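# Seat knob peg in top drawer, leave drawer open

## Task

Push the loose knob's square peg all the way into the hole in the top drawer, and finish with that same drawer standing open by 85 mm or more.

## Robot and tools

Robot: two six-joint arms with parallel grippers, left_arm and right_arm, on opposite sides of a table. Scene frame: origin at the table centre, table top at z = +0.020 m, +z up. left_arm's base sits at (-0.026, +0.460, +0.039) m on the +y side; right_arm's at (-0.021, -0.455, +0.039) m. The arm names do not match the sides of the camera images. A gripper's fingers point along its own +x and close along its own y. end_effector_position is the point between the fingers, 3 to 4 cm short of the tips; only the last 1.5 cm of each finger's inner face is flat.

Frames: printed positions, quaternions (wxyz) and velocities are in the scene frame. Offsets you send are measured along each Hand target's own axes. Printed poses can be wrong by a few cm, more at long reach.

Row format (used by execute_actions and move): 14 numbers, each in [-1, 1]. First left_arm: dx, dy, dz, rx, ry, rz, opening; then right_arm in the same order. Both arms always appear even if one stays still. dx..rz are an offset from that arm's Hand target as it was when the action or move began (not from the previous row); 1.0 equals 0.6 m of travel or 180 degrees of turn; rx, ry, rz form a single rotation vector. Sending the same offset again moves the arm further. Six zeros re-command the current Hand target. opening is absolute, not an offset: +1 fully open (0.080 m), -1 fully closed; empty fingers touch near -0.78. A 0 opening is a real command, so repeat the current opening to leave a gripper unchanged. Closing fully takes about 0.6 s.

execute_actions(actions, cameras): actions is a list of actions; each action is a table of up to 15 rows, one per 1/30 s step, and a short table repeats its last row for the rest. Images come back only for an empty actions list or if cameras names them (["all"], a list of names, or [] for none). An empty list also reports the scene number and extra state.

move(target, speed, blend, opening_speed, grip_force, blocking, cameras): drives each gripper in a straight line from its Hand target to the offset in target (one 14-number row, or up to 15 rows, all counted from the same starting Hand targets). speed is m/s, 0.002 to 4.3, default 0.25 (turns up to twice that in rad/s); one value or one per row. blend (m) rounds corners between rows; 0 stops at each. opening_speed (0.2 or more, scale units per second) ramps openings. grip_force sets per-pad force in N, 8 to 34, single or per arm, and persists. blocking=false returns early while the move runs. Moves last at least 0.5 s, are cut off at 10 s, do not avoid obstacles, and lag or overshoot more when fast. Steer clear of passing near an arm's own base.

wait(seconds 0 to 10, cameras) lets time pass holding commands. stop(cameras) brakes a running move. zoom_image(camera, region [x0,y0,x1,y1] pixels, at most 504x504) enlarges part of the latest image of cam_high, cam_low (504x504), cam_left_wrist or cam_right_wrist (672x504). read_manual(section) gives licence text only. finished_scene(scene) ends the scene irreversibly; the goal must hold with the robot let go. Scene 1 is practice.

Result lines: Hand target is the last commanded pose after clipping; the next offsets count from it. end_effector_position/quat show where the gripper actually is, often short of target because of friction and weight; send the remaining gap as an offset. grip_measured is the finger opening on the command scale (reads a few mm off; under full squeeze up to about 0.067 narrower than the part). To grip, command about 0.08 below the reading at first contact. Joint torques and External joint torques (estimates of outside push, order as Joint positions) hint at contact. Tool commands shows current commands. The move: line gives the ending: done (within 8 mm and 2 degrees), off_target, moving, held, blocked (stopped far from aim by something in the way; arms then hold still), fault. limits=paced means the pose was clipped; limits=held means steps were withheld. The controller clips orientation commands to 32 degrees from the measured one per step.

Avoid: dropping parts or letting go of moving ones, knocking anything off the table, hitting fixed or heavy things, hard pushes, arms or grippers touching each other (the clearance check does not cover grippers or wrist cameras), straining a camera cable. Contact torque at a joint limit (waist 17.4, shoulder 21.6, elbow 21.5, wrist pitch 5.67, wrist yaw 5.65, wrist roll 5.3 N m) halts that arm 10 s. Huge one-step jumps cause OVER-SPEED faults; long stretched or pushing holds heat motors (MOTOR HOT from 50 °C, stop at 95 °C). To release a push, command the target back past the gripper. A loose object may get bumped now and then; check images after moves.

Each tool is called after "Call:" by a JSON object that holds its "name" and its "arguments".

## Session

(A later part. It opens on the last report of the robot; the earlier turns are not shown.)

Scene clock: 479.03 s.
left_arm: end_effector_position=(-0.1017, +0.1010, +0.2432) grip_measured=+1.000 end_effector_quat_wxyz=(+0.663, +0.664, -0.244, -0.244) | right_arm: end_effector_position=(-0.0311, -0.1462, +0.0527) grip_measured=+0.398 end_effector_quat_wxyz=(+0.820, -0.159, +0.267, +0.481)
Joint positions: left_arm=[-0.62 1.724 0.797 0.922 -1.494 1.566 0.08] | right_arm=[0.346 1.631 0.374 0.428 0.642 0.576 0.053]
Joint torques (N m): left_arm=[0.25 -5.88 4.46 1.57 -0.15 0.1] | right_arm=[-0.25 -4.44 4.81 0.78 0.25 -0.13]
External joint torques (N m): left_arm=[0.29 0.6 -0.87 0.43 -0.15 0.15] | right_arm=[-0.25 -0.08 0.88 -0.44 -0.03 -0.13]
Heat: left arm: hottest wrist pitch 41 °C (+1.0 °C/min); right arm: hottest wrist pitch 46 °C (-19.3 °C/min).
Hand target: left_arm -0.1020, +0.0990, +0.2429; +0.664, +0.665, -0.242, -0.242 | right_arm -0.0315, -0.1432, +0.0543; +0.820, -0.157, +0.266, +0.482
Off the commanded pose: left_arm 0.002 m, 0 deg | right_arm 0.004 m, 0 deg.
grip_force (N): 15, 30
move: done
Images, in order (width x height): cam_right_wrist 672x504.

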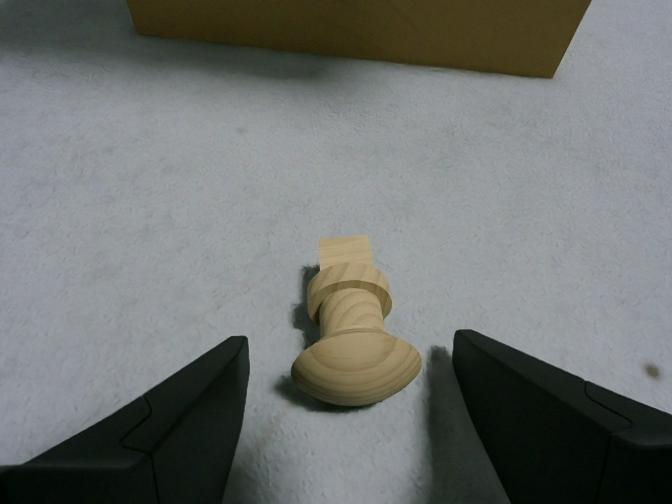

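Call:
{"name": "move", "arguments": {"target": [0,0,0,0,0,0,1.0,0,0,0,0,0,0,-0.36], "speed": 0.05, "opening_speed": 0.8, "grip_force": [15, 34], "cameras": ["cam_right_wrist"]}}

Call:
{"name": "zoom_image", "arguments": {"camera": "cam_right_wrist", "region": [220, 200, 480, 400]}}

Scene clock: 480.63 s.
left_arm: end_effector_position=(-0.1017, +0.1010, +0.2432) grip_measured=+1.000 end_effector_quat_wxyz=(+0.663, +0.664, -0.244, -0.244) | right_arm: end_effector_position=(-0.0311, -0.1461, +0.0528) grip_measured=-0.248 end_effector_quat_wxyz=(+0.820, -0.159, +0.267, +0.481)
Joint positions: left_arm=[-0.62 1.724 0.797 0.922 -1.494 1.566 0.08] | right_arm=[0.346 1.631 0.374 0.428 0.642 0.576 0.024]
Joint torques (N m): left_arm=[0.23 -5.9 4.45 1.57 -0.15 0.1] | right_arm=[-0.18 -4.38 4.87 0.83 0.25 -0.12]
External joint torques (N m): left_arm=[0.2 0.64 -0.93 0.42 -0.15 0.16] | right_arm=[-0.2 0.04 0.86 -0.41 -0.03 -0.12]
Heat: left arm: hottest wrist pitch 41 °C (+1.0 °C/min); right arm: hottest wrist pitch 46 °C (-20.1 °C/min).
Hand target: left_arm -0.1020, +0.0990, +0.2429; +0.664, +0.665, -0.242, -0.242 | right_arm -0.0315, -0.1432, +0.0543; +0.820, -0.157, +0.266, +0.482
Off the commanded pose: left_arm 0.002 m, 0 deg | right_arm 0.003 m, 0 deg.
grip_force (N): 15, 34
move: done
Images, in order (width x height): cam_right_wrist 672x504.

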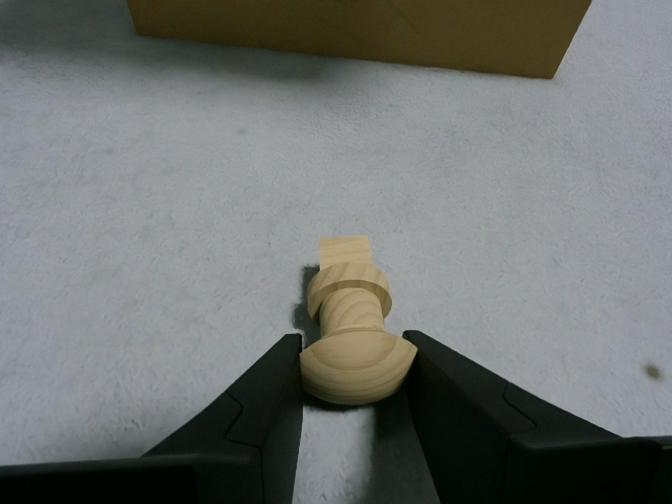

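Scaled by 1.938 from the camera's 672x504 image, which has a finer 960x720 frame.

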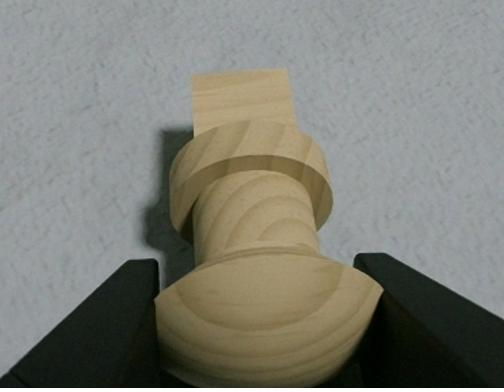

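Call:
{"name": "move", "arguments": {"target": [[0,0,0,0,0,0,1.0,-0.049,0,0.0674,0,0,0,-0.36],[0,0,0,0,0,0,1.0,-0.1055,0.0105,0.3498,0.032,-0.0498,-0.0522,-0.36]], "speed": 0.14, "blend": [0.03, 0], "cameras": ["cam_left_wrist", "cam_right_wrist"]}}

Call:
{"name": "zoom_image", "arguments": {"camera": "cam_left_wrist", "region": [300, 130, 420, 280]}}

Scene clock: 484.03 s.
left_arm: end_effector_position=(-0.1017, +0.1010, +0.2432) grip_measured=+1.000 end_effector_quat_wxyz=(+0.663, +0.664, -0.244, -0.244) | right_arm: end_effector_position=(-0.0029, -0.0791, +0.2567) grip_measured=-0.248 end_effector_quat_wxyz=(+0.880, -0.103, +0.214, +0.412)
Joint positions: left_arm=[-0.62 1.724 0.797 0.922 -1.494 1.566 0.08] | right_arm=[0.259 1.422 1.051 -0.351 0.795 0.555 0.024]
Joint torques (N m): left_arm=[0.25 -5.88 4.46 1.57 -0.15 0.1] | right_arm=[-0.12 -5.15 7.7 0.86 0.45 -0.04]
External joint torques (N m): left_arm=[0.24 0.65 -0.89 0.42 -0.15 0.15] | right_arm=[-0.12 0.09 1.36 -0.41 0.15 -0.04]
Motor temperatures (°C): left_arm=[29 40 40 41 30 33] | right_arm=[30 37 42 45 31 31]
Heat: left arm: hottest wrist pitch 41 °C (+1.0 °C/min); right arm: hottest wrist pitch 45 °C (-23.4 °C/min).
Hand target: left_arm -0.1020, +0.0990, +0.2429; +0.664, +0.665, -0.242, -0.242 | right_arm -0.0019, -0.0770, +0.2613; +0.881, -0.099, +0.212, +0.410
Off the commanded pose: left_arm 0.002 m, 0 deg | right_arm 0.005 m, 1 deg.
grip_force (N): 15, 34
move: done; blend cut to 0.025 m at target 1
Images, in order (width x height): cam_left_wrist 672x504, cam_right_wrist 672x504.

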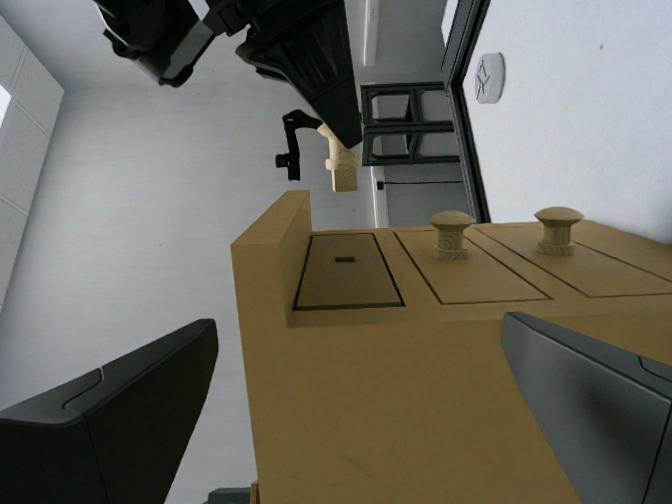

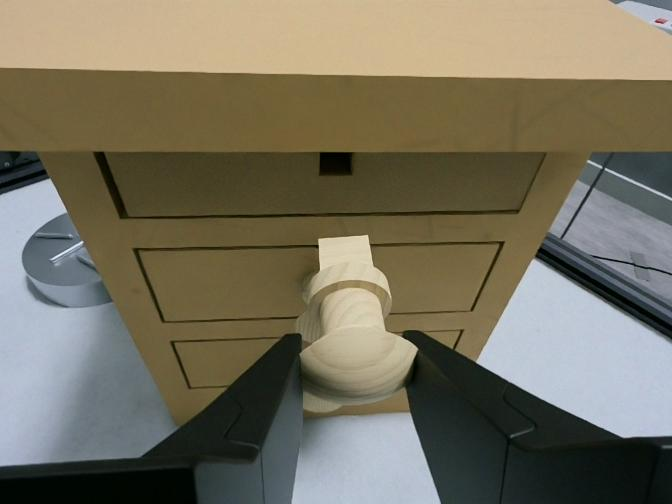

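Scaled by 3.360 from the camera's 672x504 image, which has a finer 960x720 frame.

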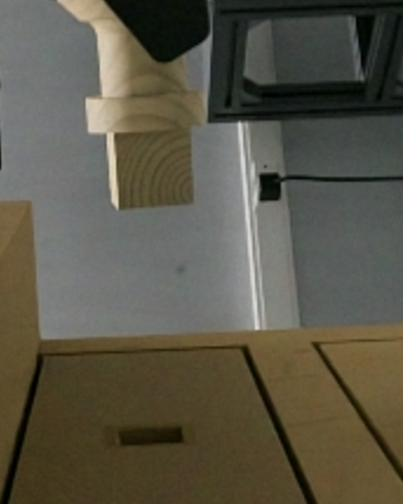

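Call:
{"name": "zoom_image", "arguments": {"camera": "cam_left_wrist", "region": [310, 230, 380, 290]}}

Call:
{"name": "zoom_image", "arguments": {"camera": "cam_right_wrist", "region": [260, 120, 440, 300]}}

Call:
{"name": "zoom_image", "arguments": {"camera": "cam_left_wrist", "region": [305, 115, 375, 195]}}

Scaled by 7.200 from the camera's 672x504 image, which has a finer 960x720 frame.

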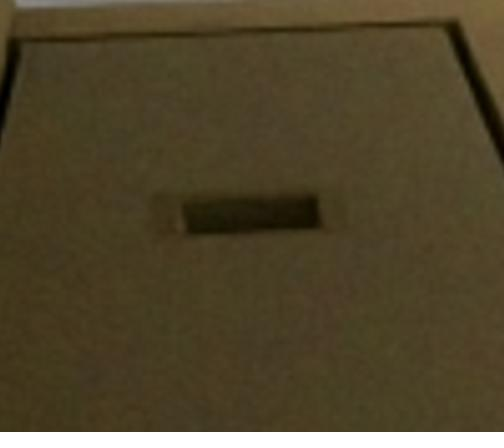

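Scaled by 2.800 from the camera's 672x504 image, which has a finer 960x720 frame.

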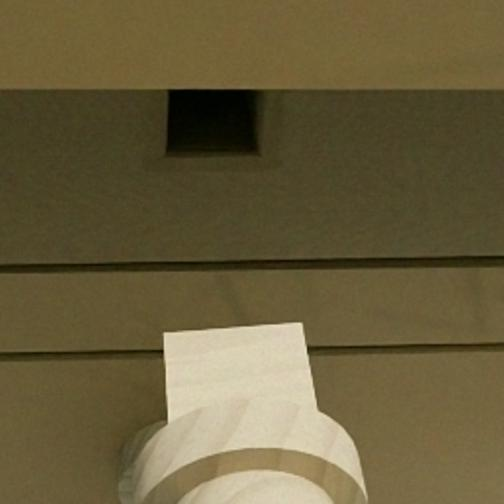

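Scaled by 6.300 from the camera's 672x504 image, which has a finer 960x720 frame.

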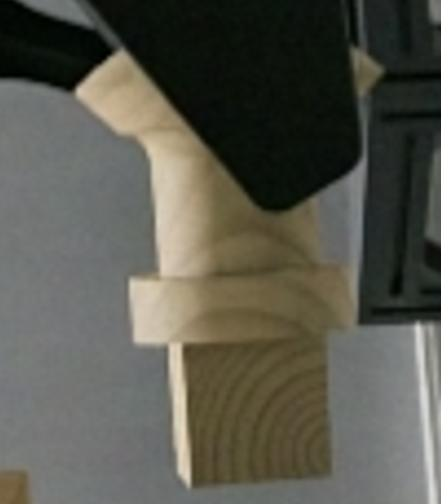

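Call:
{"name": "execute_actions", "arguments": {"actions": [], "cameras": ["cam_high", "cam_low", "cam_right_wrist"]}}

Scene clock: 488.10 s.
left_arm: end_effector_position=(-0.1017, +0.1010, +0.2432) grip_measured=+1.000 end_effector_quat_wxyz=(+0.663, +0.664, -0.244, -0.244) | right_arm: end_effector_position=(-0.0029, -0.0791, +0.2567) grip_measured=-0.248 end_effector_quat_wxyz=(+0.880, -0.103, +0.214, +0.412)
Joint positions: left_arm=[-0.62 1.724 0.797 0.922 -1.494 1.566 0.08] | right_arm=[0.259 1.422 1.051 -0.351 0.795 0.555 0.024]
Joint velocities: within noise
Joint torques (N m): left_arm=[0.24 -5.9 4.46 1.57 -0.15 0.1] | right_arm=[-0.17 -5.18 7.64 0.88 0.48 -0.04]
External joint torques (N m): left_arm=[0.24 0.57 -0.86 0.43 -0.15 0.15] | right_arm=[-0.16 0.03 1.35 -0.38 0.18 -0.05]
Motor temperatures (°C): left_arm=[29 40 40 41 30 33] | right_arm=[29 37 42 45 31 31]
Heat: left arm: hottest wrist pitch 41 °C (+1.0 °C/min); right arm: hottest wrist pitch 45 °C (-21.3 °C/min).
Hand target: left_arm -0.1020, +0.0990, +0.2429; +0.664, +0.665, -0.242, -0.242 | right_arm -0.0019, -0.0770, +0.2612; +0.881, -0.099, +0.212, +0.410
Tool commands: left_gripper/opening=+1.0 right_gripper/opening=-0.36
Off the commanded pose: left_arm 0.002 m, 0 deg | right_arm 0.005 m, 1 deg.
grip_force (N): 15, 34
Images, in order (width x height): cam_high 504x504, cam_low 504x504, cam_right_wrist 672x504.

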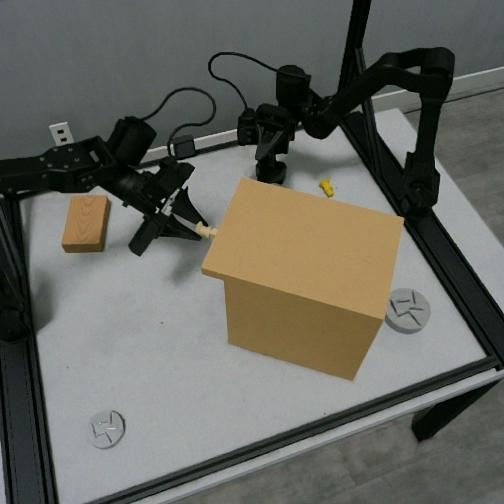

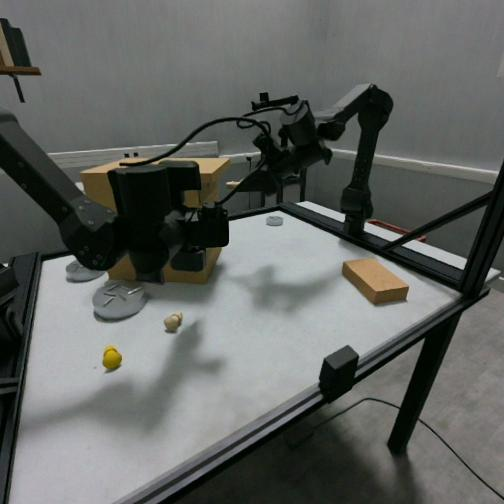

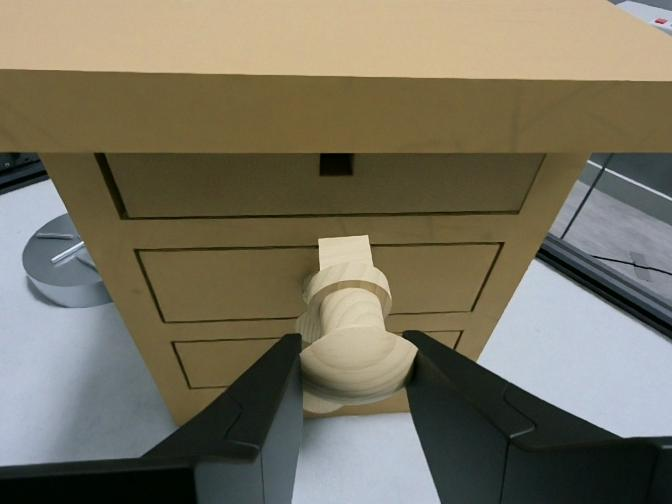

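Call:
{"name": "zoom_image", "arguments": {"camera": "cam_high", "region": [180, 200, 260, 280]}}

Call:
{"name": "zoom_image", "arguments": {"camera": "cam_right_wrist", "region": [0, 50, 336, 260]}}

Call:
{"name": "zoom_image", "arguments": {"camera": "cam_right_wrist", "region": [336, 50, 672, 260]}}

Scaled by 6.300 from the camera's 504x504 image, which has a finer 720x720 frame.

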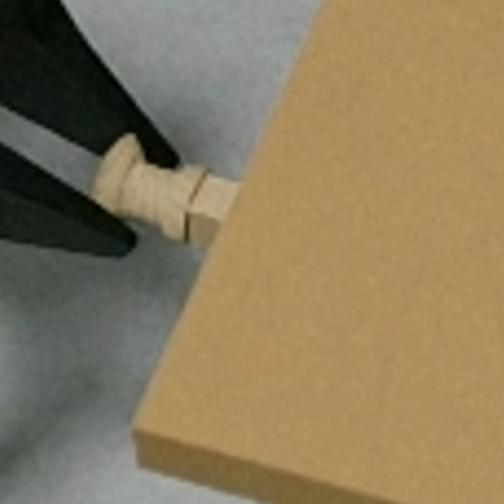

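Scaled by 1.500 from the camera's 672x504 image, which has a finer 960x720 frame.

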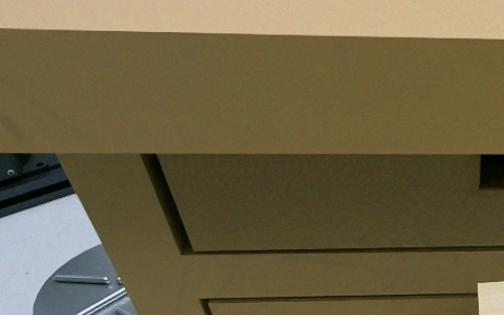

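Scaled by 1.500 from the camera's 672x504 image, which has a finer 960x720 frame.

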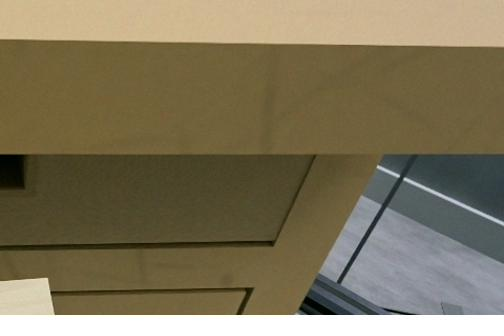

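Call:
{"name": "zoom_image", "arguments": {"camera": "cam_high", "region": [190, 215, 230, 245]}}

Call:
{"name": "zoom_image", "arguments": {"camera": "cam_high", "region": [190, 170, 420, 330]}}

Scaled by 12.600 from the camera's 504x504 image, which has a finer 720x720 frame.

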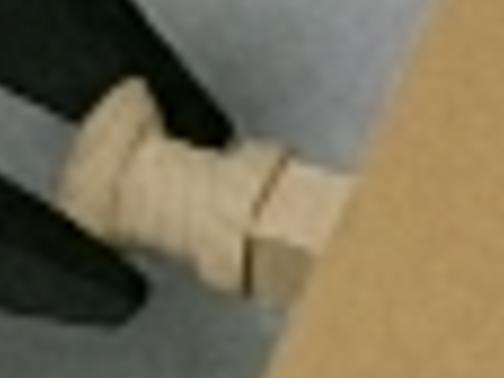

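Scaled by 2.191 from the camera's 504x504 image, which has a finer 720x720 frame.

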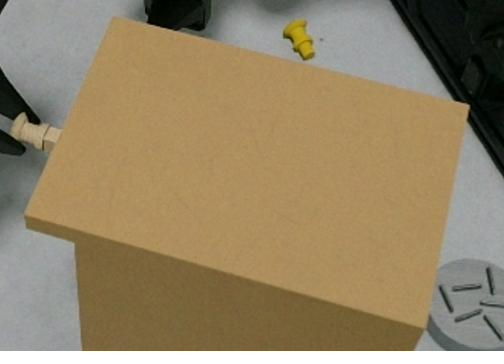

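Call:
{"name": "move", "arguments": {"target": [0,0,0,0,0,0,1.0,-0.0013,-0.0058,0.0025,0.0227,0,0.0228,-0.36], "speed": 0.1, "cameras": ["cam_left_wrist", "cam_right_wrist"]}}

Call:
{"name": "zoom_image", "arguments": {"camera": "cam_right_wrist", "region": [260, 120, 440, 300]}}

Call:
{"name": "zoom_image", "arguments": {"camera": "cam_left_wrist", "region": [305, 115, 375, 195]}}

Scene clock: 492.37 s.
left_arm: end_effector_position=(-0.1017, +0.1010, +0.2432) grip_measured=+1.000 end_effector_quat_wxyz=(+0.663, +0.664, -0.244, -0.244) | right_arm: end_effector_position=(-0.0002, -0.0779, +0.2598) grip_measured=-0.248 end_effector_quat_wxyz=(+0.869, -0.068, +0.230, +0.433)
Joint positions: left_arm=[-0.62 1.724 0.797 0.922 -1.494 1.566 0.08] | right_arm=[0.228 1.382 1.015 -0.286 0.717 0.558 0.024]
Joint torques (N m): left_arm=[0.23 -5.9 4.46 1.57 -0.15 0.1] | right_arm=[-0.2 -6.91 5.98 1.3 0.15 0.16]
External joint torques (N m): left_arm=[0.23 0.54 -0.82 0.44 -0.15 0.15] | right_arm=[-0.2 -1.95 -0.36 -0.03 -0.1 0.16]
Heat: left arm: hottest wrist pitch 41 °C (+1.0 °C/min); right arm: hottest wrist pitch 45 °C (-19.2 °C/min).
Hand target: left_arm -0.1020, +0.0990, +0.2429; +0.664, +0.665, -0.242, -0.242 | right_arm +0.0008, -0.0793, +0.2631; +0.869, -0.059, +0.230, +0.434
Off the commanded pose: left_arm 0.002 m, 0 deg | right_arm 0.003 m, 1 deg.
grip_force (N): 15, 34
move: done
Images, in order (width x height): cam_left_wrist 672x504, cam_right_wrist 672x504.

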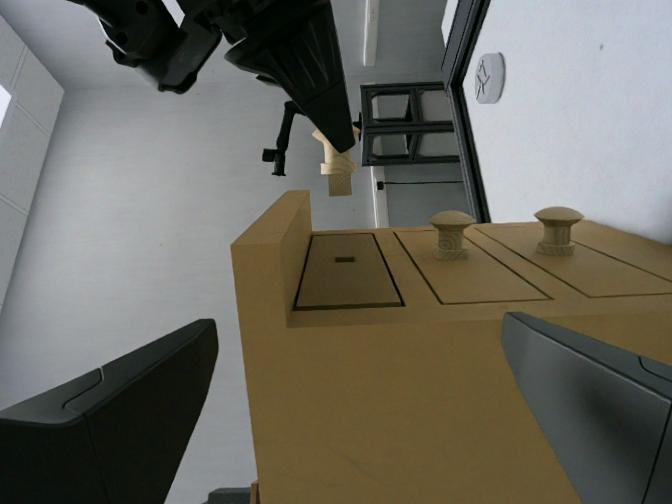

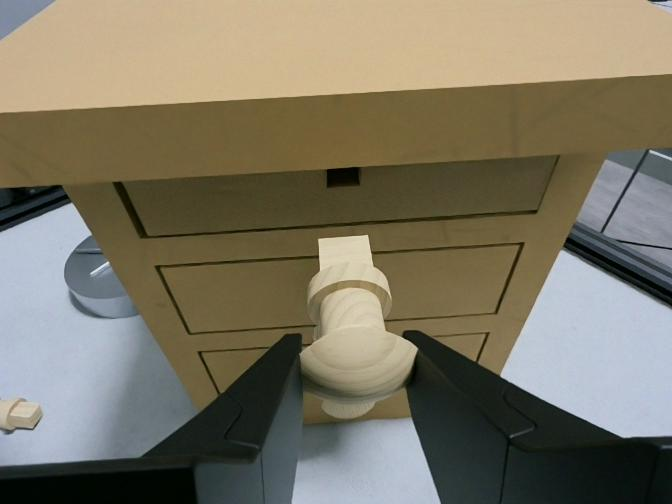

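Scaled by 2.800 from the camera's 672x504 image, which has a finer 960x720 frame.

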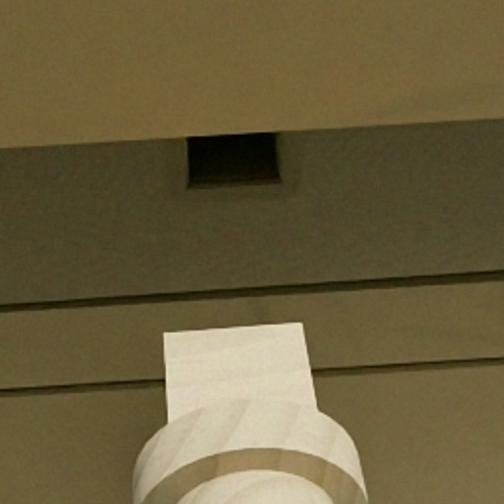

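Scaled by 6.300 from the camera's 672x504 image, which has a finer 960x720 frame.

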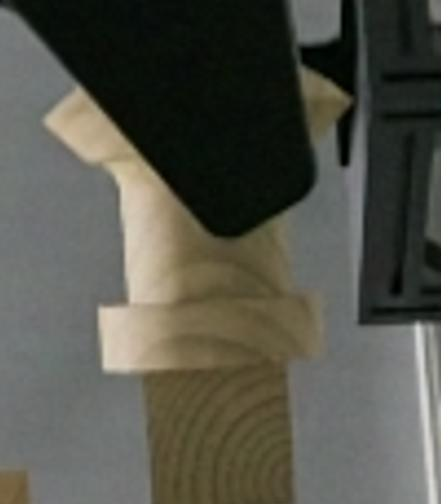

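Call:
{"name": "zoom_image", "arguments": {"camera": "cam_right_wrist", "region": [0, 60, 336, 312]}}

Call:
{"name": "zoom_image", "arguments": {"camera": "cam_right_wrist", "region": [336, 60, 672, 312]}}

Call:
{"name": "zoom_image", "arguments": {"camera": "cam_left_wrist", "region": [310, 150, 390, 290]}}

Scaled by 1.500 from the camera's 672x504 image, which has a finer 960x720 frame.

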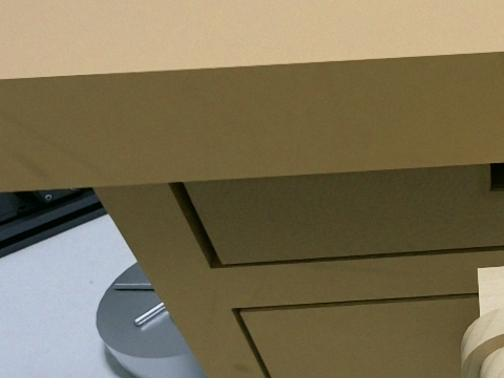

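Scaled by 1.500 from the camera's 672x504 image, which has a finer 960x720 frame.

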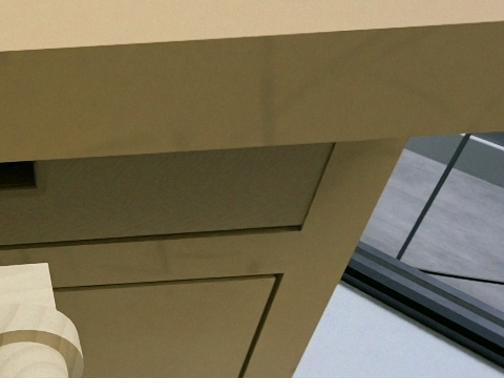

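Scaled by 3.600 from the camera's 672x504 image, which has a finer 960x720 frame.

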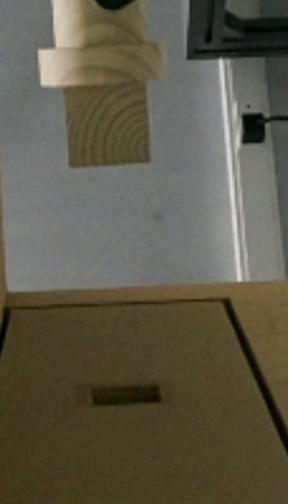

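Call:
{"name": "zoom_image", "arguments": {"camera": "cam_right_wrist", "region": [300, 215, 400, 290]}}

Call:
{"name": "zoom_image", "arguments": {"camera": "cam_right_wrist", "region": [300, 150, 400, 225]}}

Call:
{"name": "zoom_image", "arguments": {"camera": "cam_left_wrist", "region": [315, 160, 365, 200]}}

Call:
{"name": "zoom_image", "arguments": {"camera": "cam_left_wrist", "region": [322, 236, 364, 278]}}

Scaled by 5.040 from the camera's 672x504 image, which has a finer 960x720 frame.

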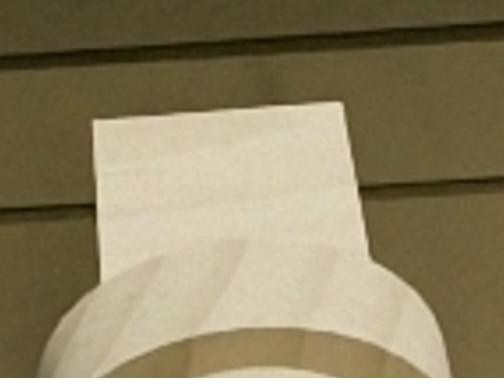

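Scaled by 5.040 from the camera's 672x504 image, which has a finer 960x720 frame.

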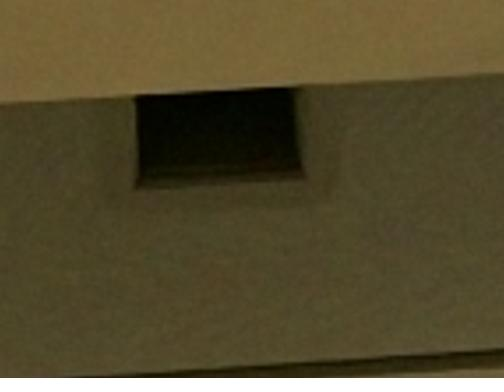

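Scaled by 10.080 from the camera's 672x504 image, which has a finer 960x720 frame.

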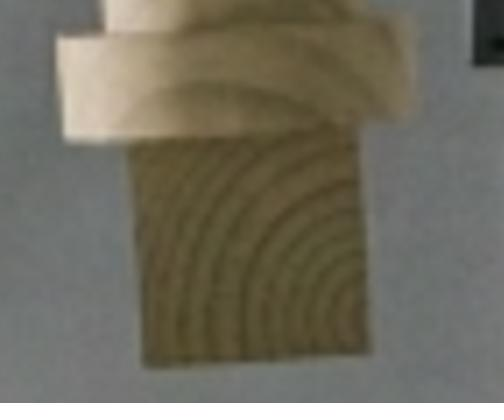

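Scaled by 12.000 from the camera's 672x504 image, which has a finer 960x720 frame.

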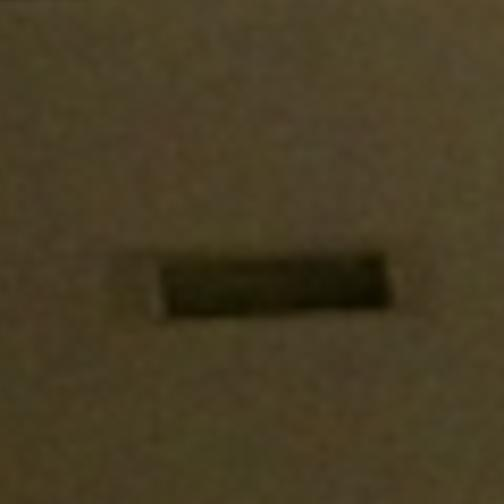

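Call:
{"name": "zoom_image", "arguments": {"camera": "cam_right_wrist", "region": [0, 380, 80, 450]}}

Call:
{"name": "execute_actions", "arguments": {"actions": [], "cameras": ["cam_high", "cam_low"]}}

Call:
{"name": "zoom_image", "arguments": {"camera": "cam_low", "region": [90, 300, 200, 380]}}

Call:
{"name": "zoom_image", "arguments": {"camera": "cam_high", "region": [300, 160, 350, 210]}}

Scaled by 6.300 from the camera's 672x504 image, which has a finer 960x720 frame.

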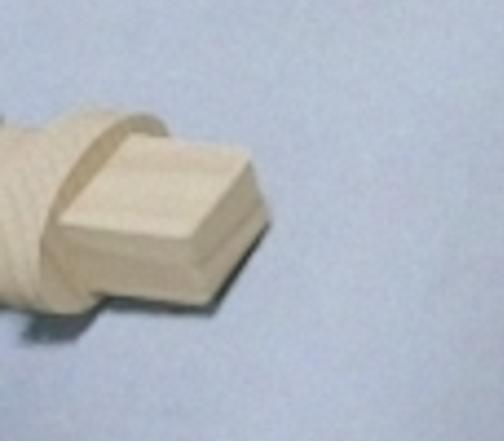

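Scene clock: 494.80 s.
left_arm: end_effector_position=(-0.1017, +0.1010, +0.2432) grip_measured=+1.000 end_effector_quat_wxyz=(+0.663, +0.664, -0.244, -0.244) | right_arm: end_effector_position=(-0.0002, -0.0779, +0.2599) grip_measured=-0.248 end_effector_quat_wxyz=(+0.869, -0.068, +0.230, +0.433)
Joint positions: left_arm=[-0.62 1.724 0.797 0.922 -1.494 1.566 0.08] | right_arm=[0.228 1.382 1.015 -0.286 0.717 0.558 0.024]
Joint velocities: within noise
Joint torques (N m): left_arm=[0.24 -5.9 4.45 1.57 -0.15 0.09] | right_arm=[-0.31 -6.85 5.85 1.28 0.23 0.11]
External joint torques (N m): left_arm=[0.27 0.55 -0.86 0.44 -0.15 0.14] | right_arm=[-0.3 -1.86 -0.48 -0.05 -0.02 0.11]
Motor temperatures (°C): left_arm=[29 40 40 41 30 33] | right_arm=[29 38 42 45 31 31]
Heat: left arm: hottest wrist pitch 41 °C (+1.0 °C/min); right arm: hottest wrist pitch 45 °C (-18.1 °C/min).
Hand target: left_arm -0.1020, +0.0990, +0.2429; +0.664, +0.665, -0.242, -0.242 | right_arm +0.0008, -0.0793, +0.2631; +0.869, -0.059, +0.230, +0.434
Tool commands: left_gripper/opening=+1.0 right_gripper/opening=-0.36
Off the commanded pose: left_arm 0.002 m, 0 deg | right_arm 0.003 m, 1 deg.
grip_force (N): 15, 34
Images, in order (width x height): cam_high 504x504, cam_low 504x504.

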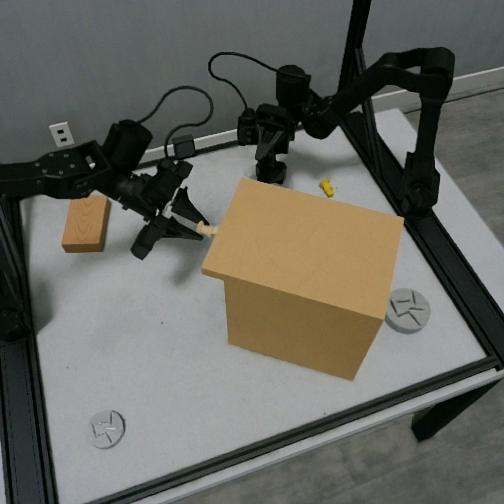

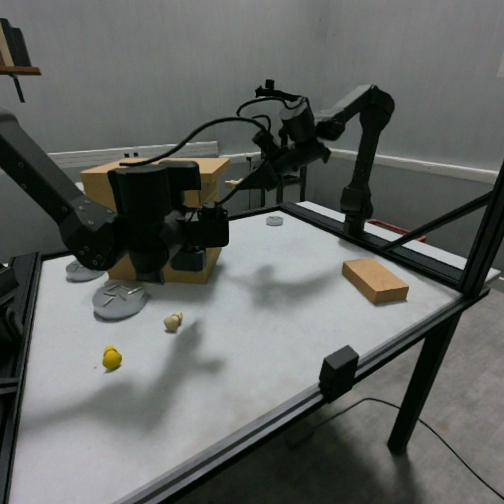

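Scaled by 4.582 from the camera's 504x504 image, which has a finer 720x720 frame.

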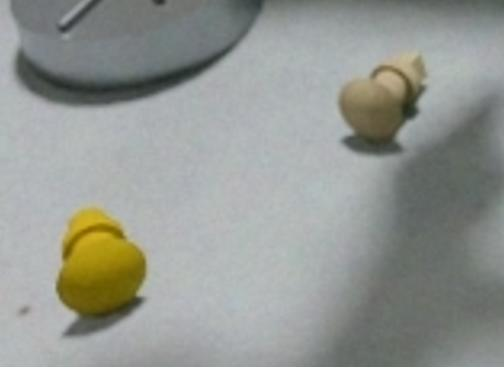

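Scaled by 10.080 from the camera's 504x504 image, which has a finer 720x720 frame.

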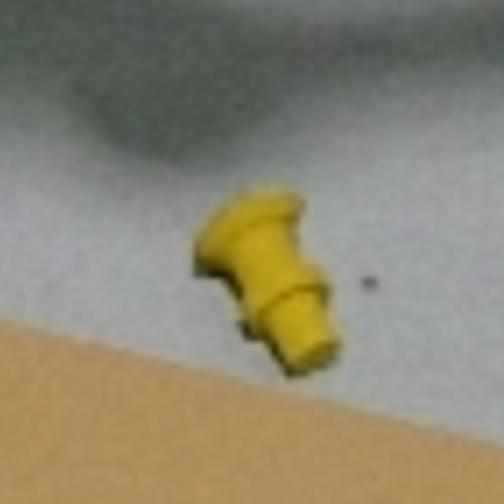

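Call:
{"name": "move", "arguments": {"target": [0,0,0,0,0,0,1.0,0.01955,-0.00805,0.0052,0.0019,-0.0084,0.0019,-0.36], "speed": 0.06, "cameras": ["cam_left_wrist", "cam_right_wrist"]}}

Call:
{"name": "zoom_image", "arguments": {"camera": "cam_right_wrist", "region": [300, 150, 400, 225]}}

Call:
{"name": "zoom_image", "arguments": {"camera": "cam_right_wrist", "region": [300, 215, 400, 290]}}

Call:
{"name": "zoom_image", "arguments": {"camera": "cam_left_wrist", "region": [315, 180, 365, 220]}}

Scene clock: 499.07 s.
left_arm: end_effector_position=(-0.1017, +0.1010, +0.2432) grip_measured=+1.000 end_effector_quat_wxyz=(+0.663, +0.664, -0.244, -0.244) | right_arm: end_effector_position=(+0.0109, -0.0723, +0.2596) grip_measured=-0.248 end_effector_quat_wxyz=(+0.871, -0.051, +0.221, +0.436)
Joint positions: left_arm=[-0.62 1.724 0.797 0.922 -1.494 1.566 0.08] | right_arm=[0.188 1.382 0.983 -0.193 0.692 0.519 0.024]
Joint torques (N m): left_arm=[0.23 -5.9 4.46 1.57 -0.15 0.1] | right_arm=[-0.19 -5.82 6.13 1.41 0.2 -0.1]
External joint torques (N m): left_arm=[0.26 0.55 -0.85 0.43 -0.15 0.15] | right_arm=[-0.19 -0.75 -0.24 0.04 -0.03 -0.09]
Heat: left arm: hottest wrist pitch 41 °C (+1.0 °C/min); right arm: hottest wrist pitch 45 °C (-15.2 °C/min).
Hand target: left_arm -0.1020, +0.0990, +0.2429; +0.664, +0.665, -0.242, -0.242 | right_arm +0.0116, -0.0728, +0.2600; +0.871, -0.050, +0.220, +0.437
Off the commanded pose: left_arm 0.002 m, 0 deg | right_arm 0.001 m, 0 deg.
grip_force (N): 15, 34
move: done
Images, in order (width x height): cam_left_wrist 672x504, cam_right_wrist 672x504.

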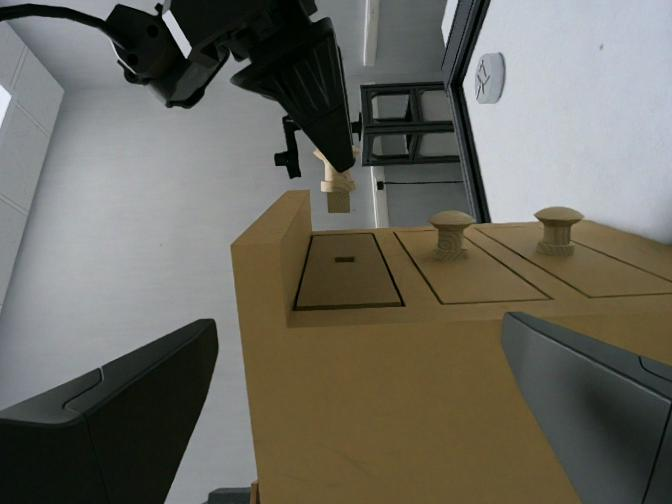

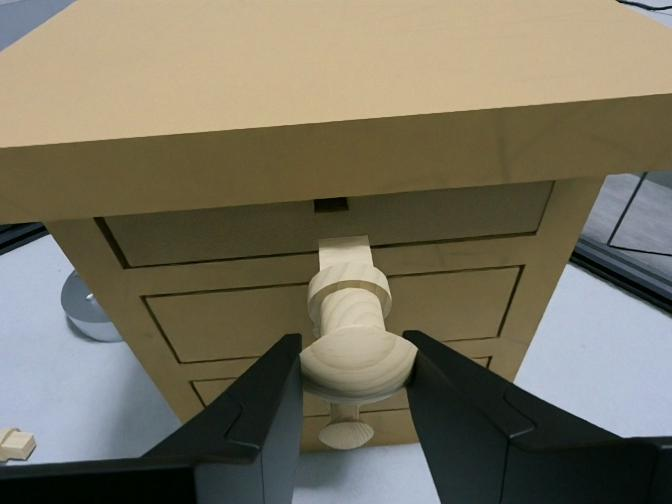

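Scaled by 5.040 from the camera's 672x504 image, which has a finer 960x720 frame.

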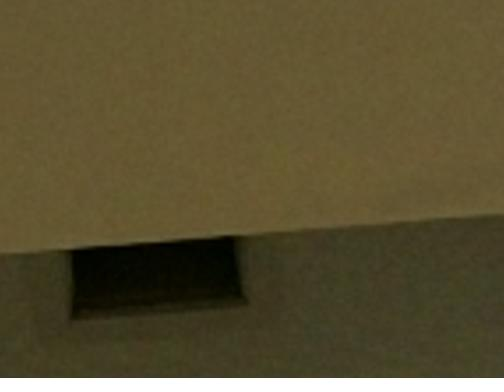

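Scaled by 5.040 from the camera's 672x504 image, which has a finer 960x720 frame.

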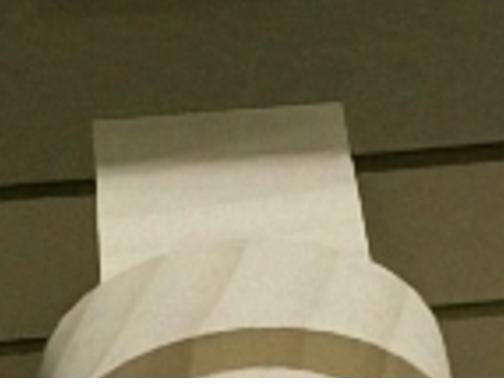

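Scaled by 10.080 from the camera's 672x504 image, which has a finer 960x720 frame.

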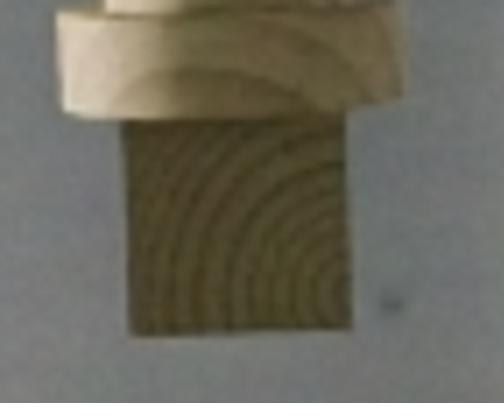

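Call:
{"name": "move", "arguments": {"target": [0,0,0,0,0,0,1.0,0.0448,0.0008,0.0147,-0.0025,0.0001,-0.0013,-0.36], "speed": 0.05, "cameras": ["cam_left_wrist", "cam_right_wrist"]}}

Call:
{"name": "zoom_image", "arguments": {"camera": "cam_left_wrist", "region": [315, 205, 375, 265]}}

Call:
{"name": "zoom_image", "arguments": {"camera": "cam_right_wrist", "region": [270, 190, 420, 300]}}

Scene clock: 501.47 s.
left_arm: end_effector_position=(-0.1017, +0.1010, +0.2432) grip_measured=+1.000 end_effector_quat_wxyz=(+0.663, +0.664, -0.244, -0.244) | right_arm: end_effector_position=(+0.0280, -0.0534, +0.2513) grip_measured=-0.248 end_effector_quat_wxyz=(+0.871, -0.060, +0.221, +0.434)
Joint positions: left_arm=[-0.62 1.724 0.797 0.922 -1.494 1.566 0.08] | right_arm=[0.12 1.455 1.013 -0.134 0.64 0.467 0.024]
Joint torques (N m): left_arm=[0.24 -5.89 4.47 1.57 -0.15 0.1] | right_arm=[-0.24 -5.59 7.96 1.37 0.22 -0.09]
External joint torques (N m): left_arm=[0.27 0.57 -0.85 0.43 -0.15 0.15] | right_arm=[-0.22 -0.05 1.59 -0.03 0.02 -0.09]
Heat: left arm: hottest wrist pitch 41 °C (+1.0 °C/min); right arm: hottest wrist pitch 45 °C (-14.1 °C/min).
Hand target: left_arm -0.1020, +0.0990, +0.2429; +0.664, +0.665, -0.242, -0.242 | right_arm +0.0283, -0.0502, +0.2564; +0.872, -0.054, +0.218, +0.436
Off the commanded pose: left_arm 0.002 m, 0 deg | right_arm 0.006 m, 1 deg.
grip_force (N): 15, 34
move: done
Images, in order (width x height): cam_left_wrist 672x504, cam_right_wrist 672x504.

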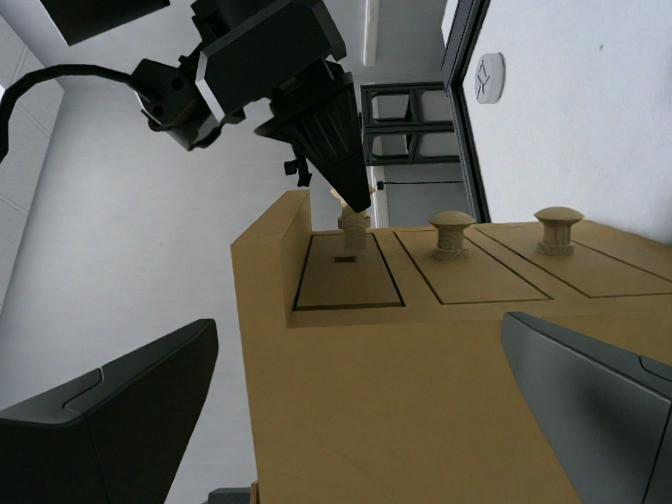

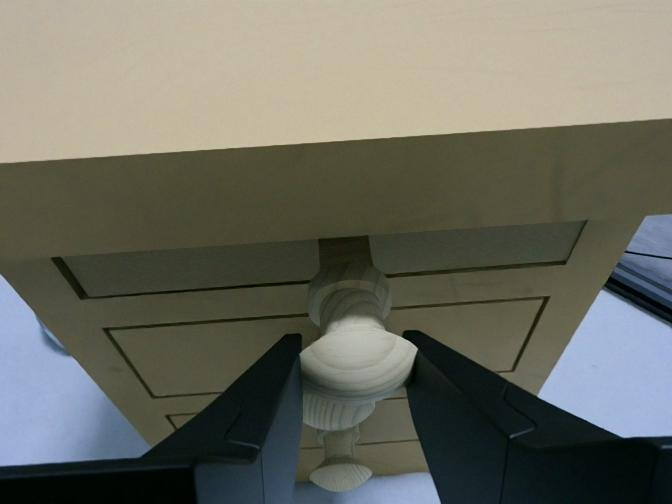

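Scaled by 8.400 from the camera's 672x504 image, which has a finer 960x720 frame.

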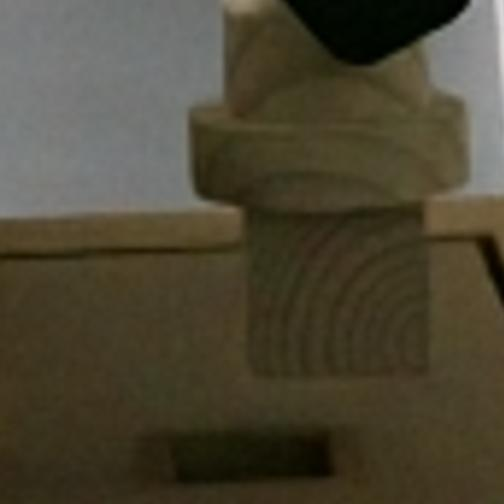

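Scaled by 3.360 from the camera's 672x504 image, which has a finer 960x720 frame.

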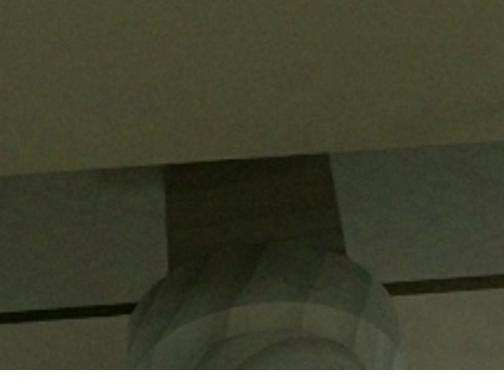

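Call:
{"name": "zoom_image", "arguments": {"camera": "cam_left_wrist", "region": [330, 228, 372, 270]}}

Scaled by 12.000 from the camera's 672x504 image, which has a finer 960x720 frame.

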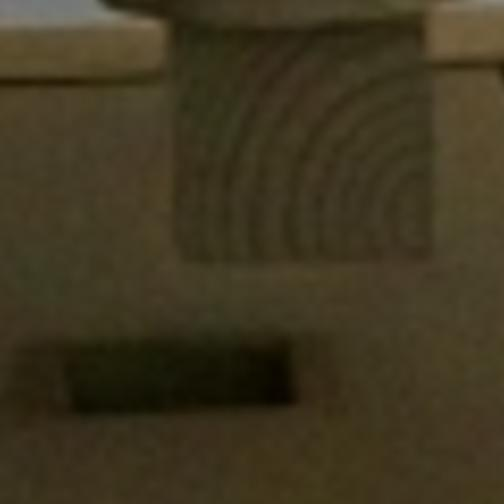

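Call:
{"name": "move", "arguments": {"target": [0,0,0,0,0,0,1.0,-0.00495,0.00567,0.01077,0,0,0,-0.36], "speed": 0.05, "cameras": ["cam_left_wrist", "cam_right_wrist"]}}

Call:
{"name": "zoom_image", "arguments": {"camera": "cam_left_wrist", "region": [322, 220, 372, 270]}}

Call:
{"name": "zoom_image", "arguments": {"camera": "cam_right_wrist", "region": [270, 190, 420, 300]}}

Scene clock: 504.23 s.
left_arm: end_effector_position=(-0.1017, +0.1010, +0.2432) grip_measured=+1.000 end_effector_quat_wxyz=(+0.663, +0.664, -0.244, -0.244) | right_arm: end_effector_position=(+0.0271, -0.0509, +0.2593) grip_measured=-0.248 end_effector_quat_wxyz=(+0.871, -0.059, +0.220, +0.435)
Joint positions: left_arm=[-0.62 1.724 0.797 0.922 -1.494 1.566 0.08] | right_arm=[0.122 1.458 1.046 -0.161 0.64 0.467 0.024]
Joint torques (N m): left_arm=[0.24 -5.91 4.45 1.57 -0.15 0.1] | right_arm=[0.31 -5.47 7.71 1.01 0.36 0.08]
External joint torques (N m): left_arm=[0.28 0.54 -0.87 0.43 -0.15 0.15] | right_arm=[0.31 0.02 1.39 -0.37 0.16 0.08]
Heat: left arm: hottest wrist pitch 41 °C (+0.0 °C/min); right arm: hottest wrist pitch 45 °C (-12.2 °C/min).
Hand target: left_arm -0.1020, +0.0990, +0.2429; +0.664, +0.665, -0.242, -0.242 | right_arm +0.0263, -0.0485, +0.2639; +0.872, -0.054, +0.218, +0.436
Off the commanded pose: left_arm 0.002 m, 0 deg | right_arm 0.005 m, 1 deg.
grip_force (N): 15, 34
move: done
Images, in order (width x height): cam_left_wrist 672x504, cam_right_wrist 672x504.

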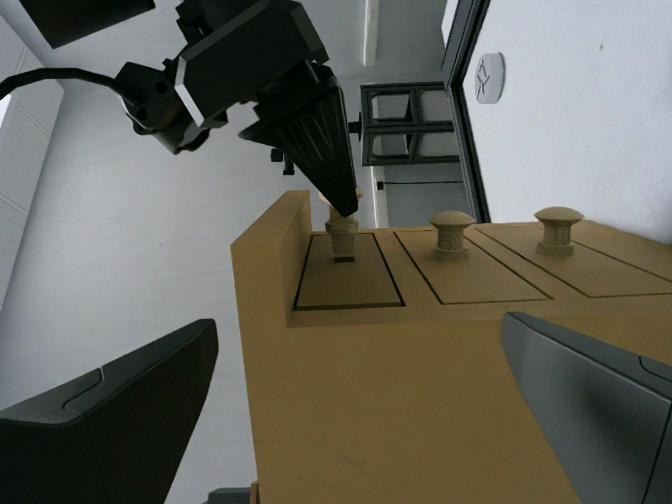

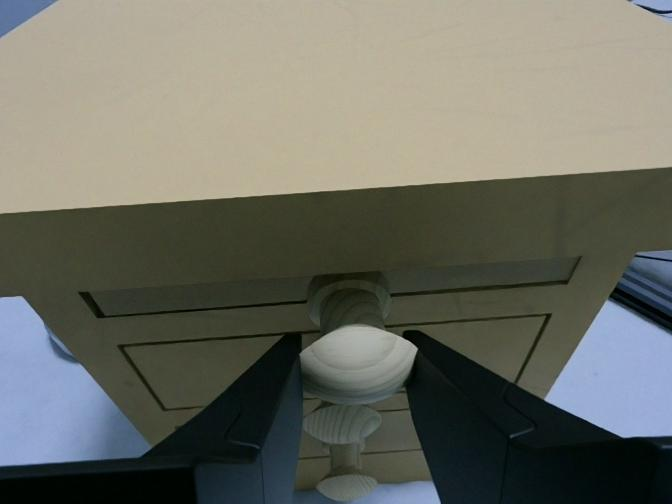

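Scaled by 10.080 from the camera's 672x504 image, which has a finer 960x720 frame.

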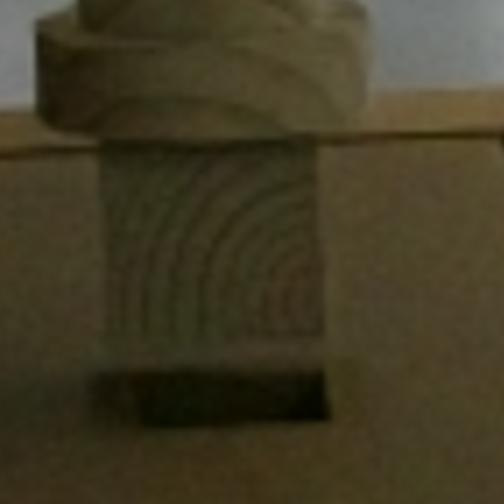

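Scaled by 3.360 from the camera's 672x504 image, which has a finer 960x720 frame.

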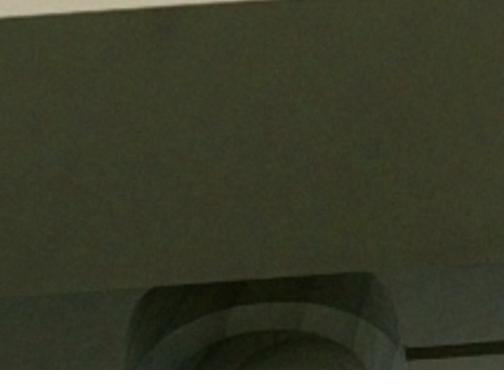

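Call:
{"name": "move", "arguments": {"target": [0,0,0,0,0,0,1.0,0.0085,0.0,0.00115,0,0,0,-0.36], "speed": 0.03, "cameras": ["cam_left_wrist"]}}

Call:
{"name": "zoom_image", "arguments": {"camera": "cam_left_wrist", "region": [322, 236, 364, 278]}}

Scene clock: 506.63 s.
left_arm: end_effector_position=(-0.1017, +0.1010, +0.2432) grip_measured=+1.000 end_effector_quat_wxyz=(+0.663, +0.664, -0.244, -0.244) | right_arm: end_effector_position=(+0.0288, -0.0477, +0.2572) grip_measured=-0.248 end_effector_quat_wxyz=(+0.871, -0.060, +0.221, +0.434)
Joint positions: left_arm=[-0.62 1.724 0.797 0.922 -1.494 1.566 0.08] | right_arm=[0.116 1.473 1.051 -0.154 0.636 0.464 0.024]
Joint torques (N m): left_arm=[0.23 -5.9 4.46 1.57 -0.16 0.1] | right_arm=[-0.1 -5.75 7.85 1.42 0.17 -0.15]
External joint torques (N m): left_arm=[0.21 0.61 -0.87 0.42 -0.15 0.15] | right_arm=[-0.09 -0.11 1.52 0.03 -0.04 -0.15]
Heat: left arm: hottest wrist pitch 41 °C (+0.0 °C/min); right arm: hottest wrist pitch 45 °C (-11.1 °C/min).
Hand target: left_arm -0.1020, +0.0990, +0.2429; +0.664, +0.665, -0.242, -0.242 | right_arm +0.0292, -0.0445, +0.2624; +0.872, -0.054, +0.218, +0.436
Off the commanded pose: left_arm 0.002 m, 0 deg | right_arm 0.006 m, 1 deg.
grip_force (N): 15, 34
move: done
Images, in order (width x height): cam_left_wrist 672x504.

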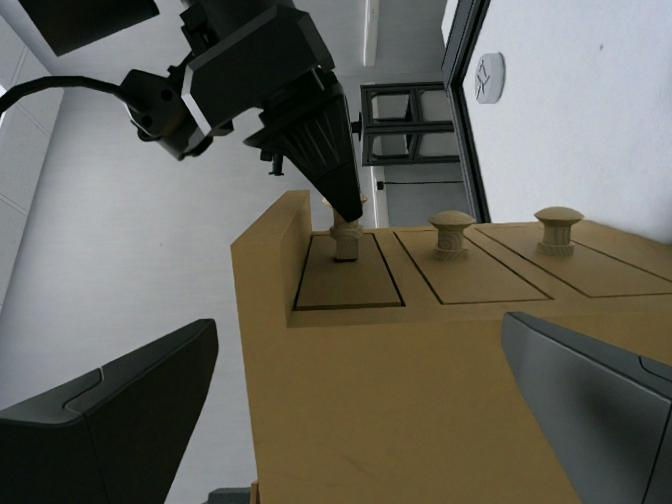

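Scaled by 12.000 from the camera's 672x504 image, which has a finer 960x720 frame.

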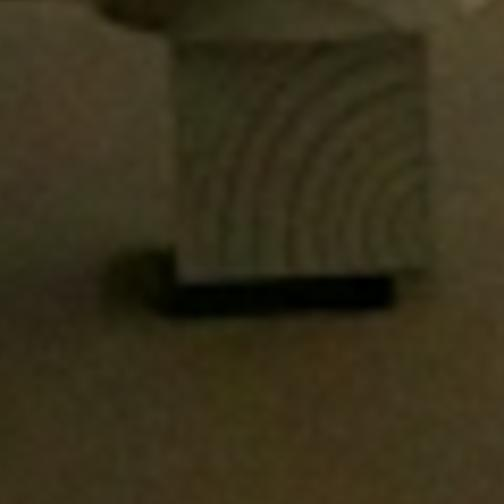

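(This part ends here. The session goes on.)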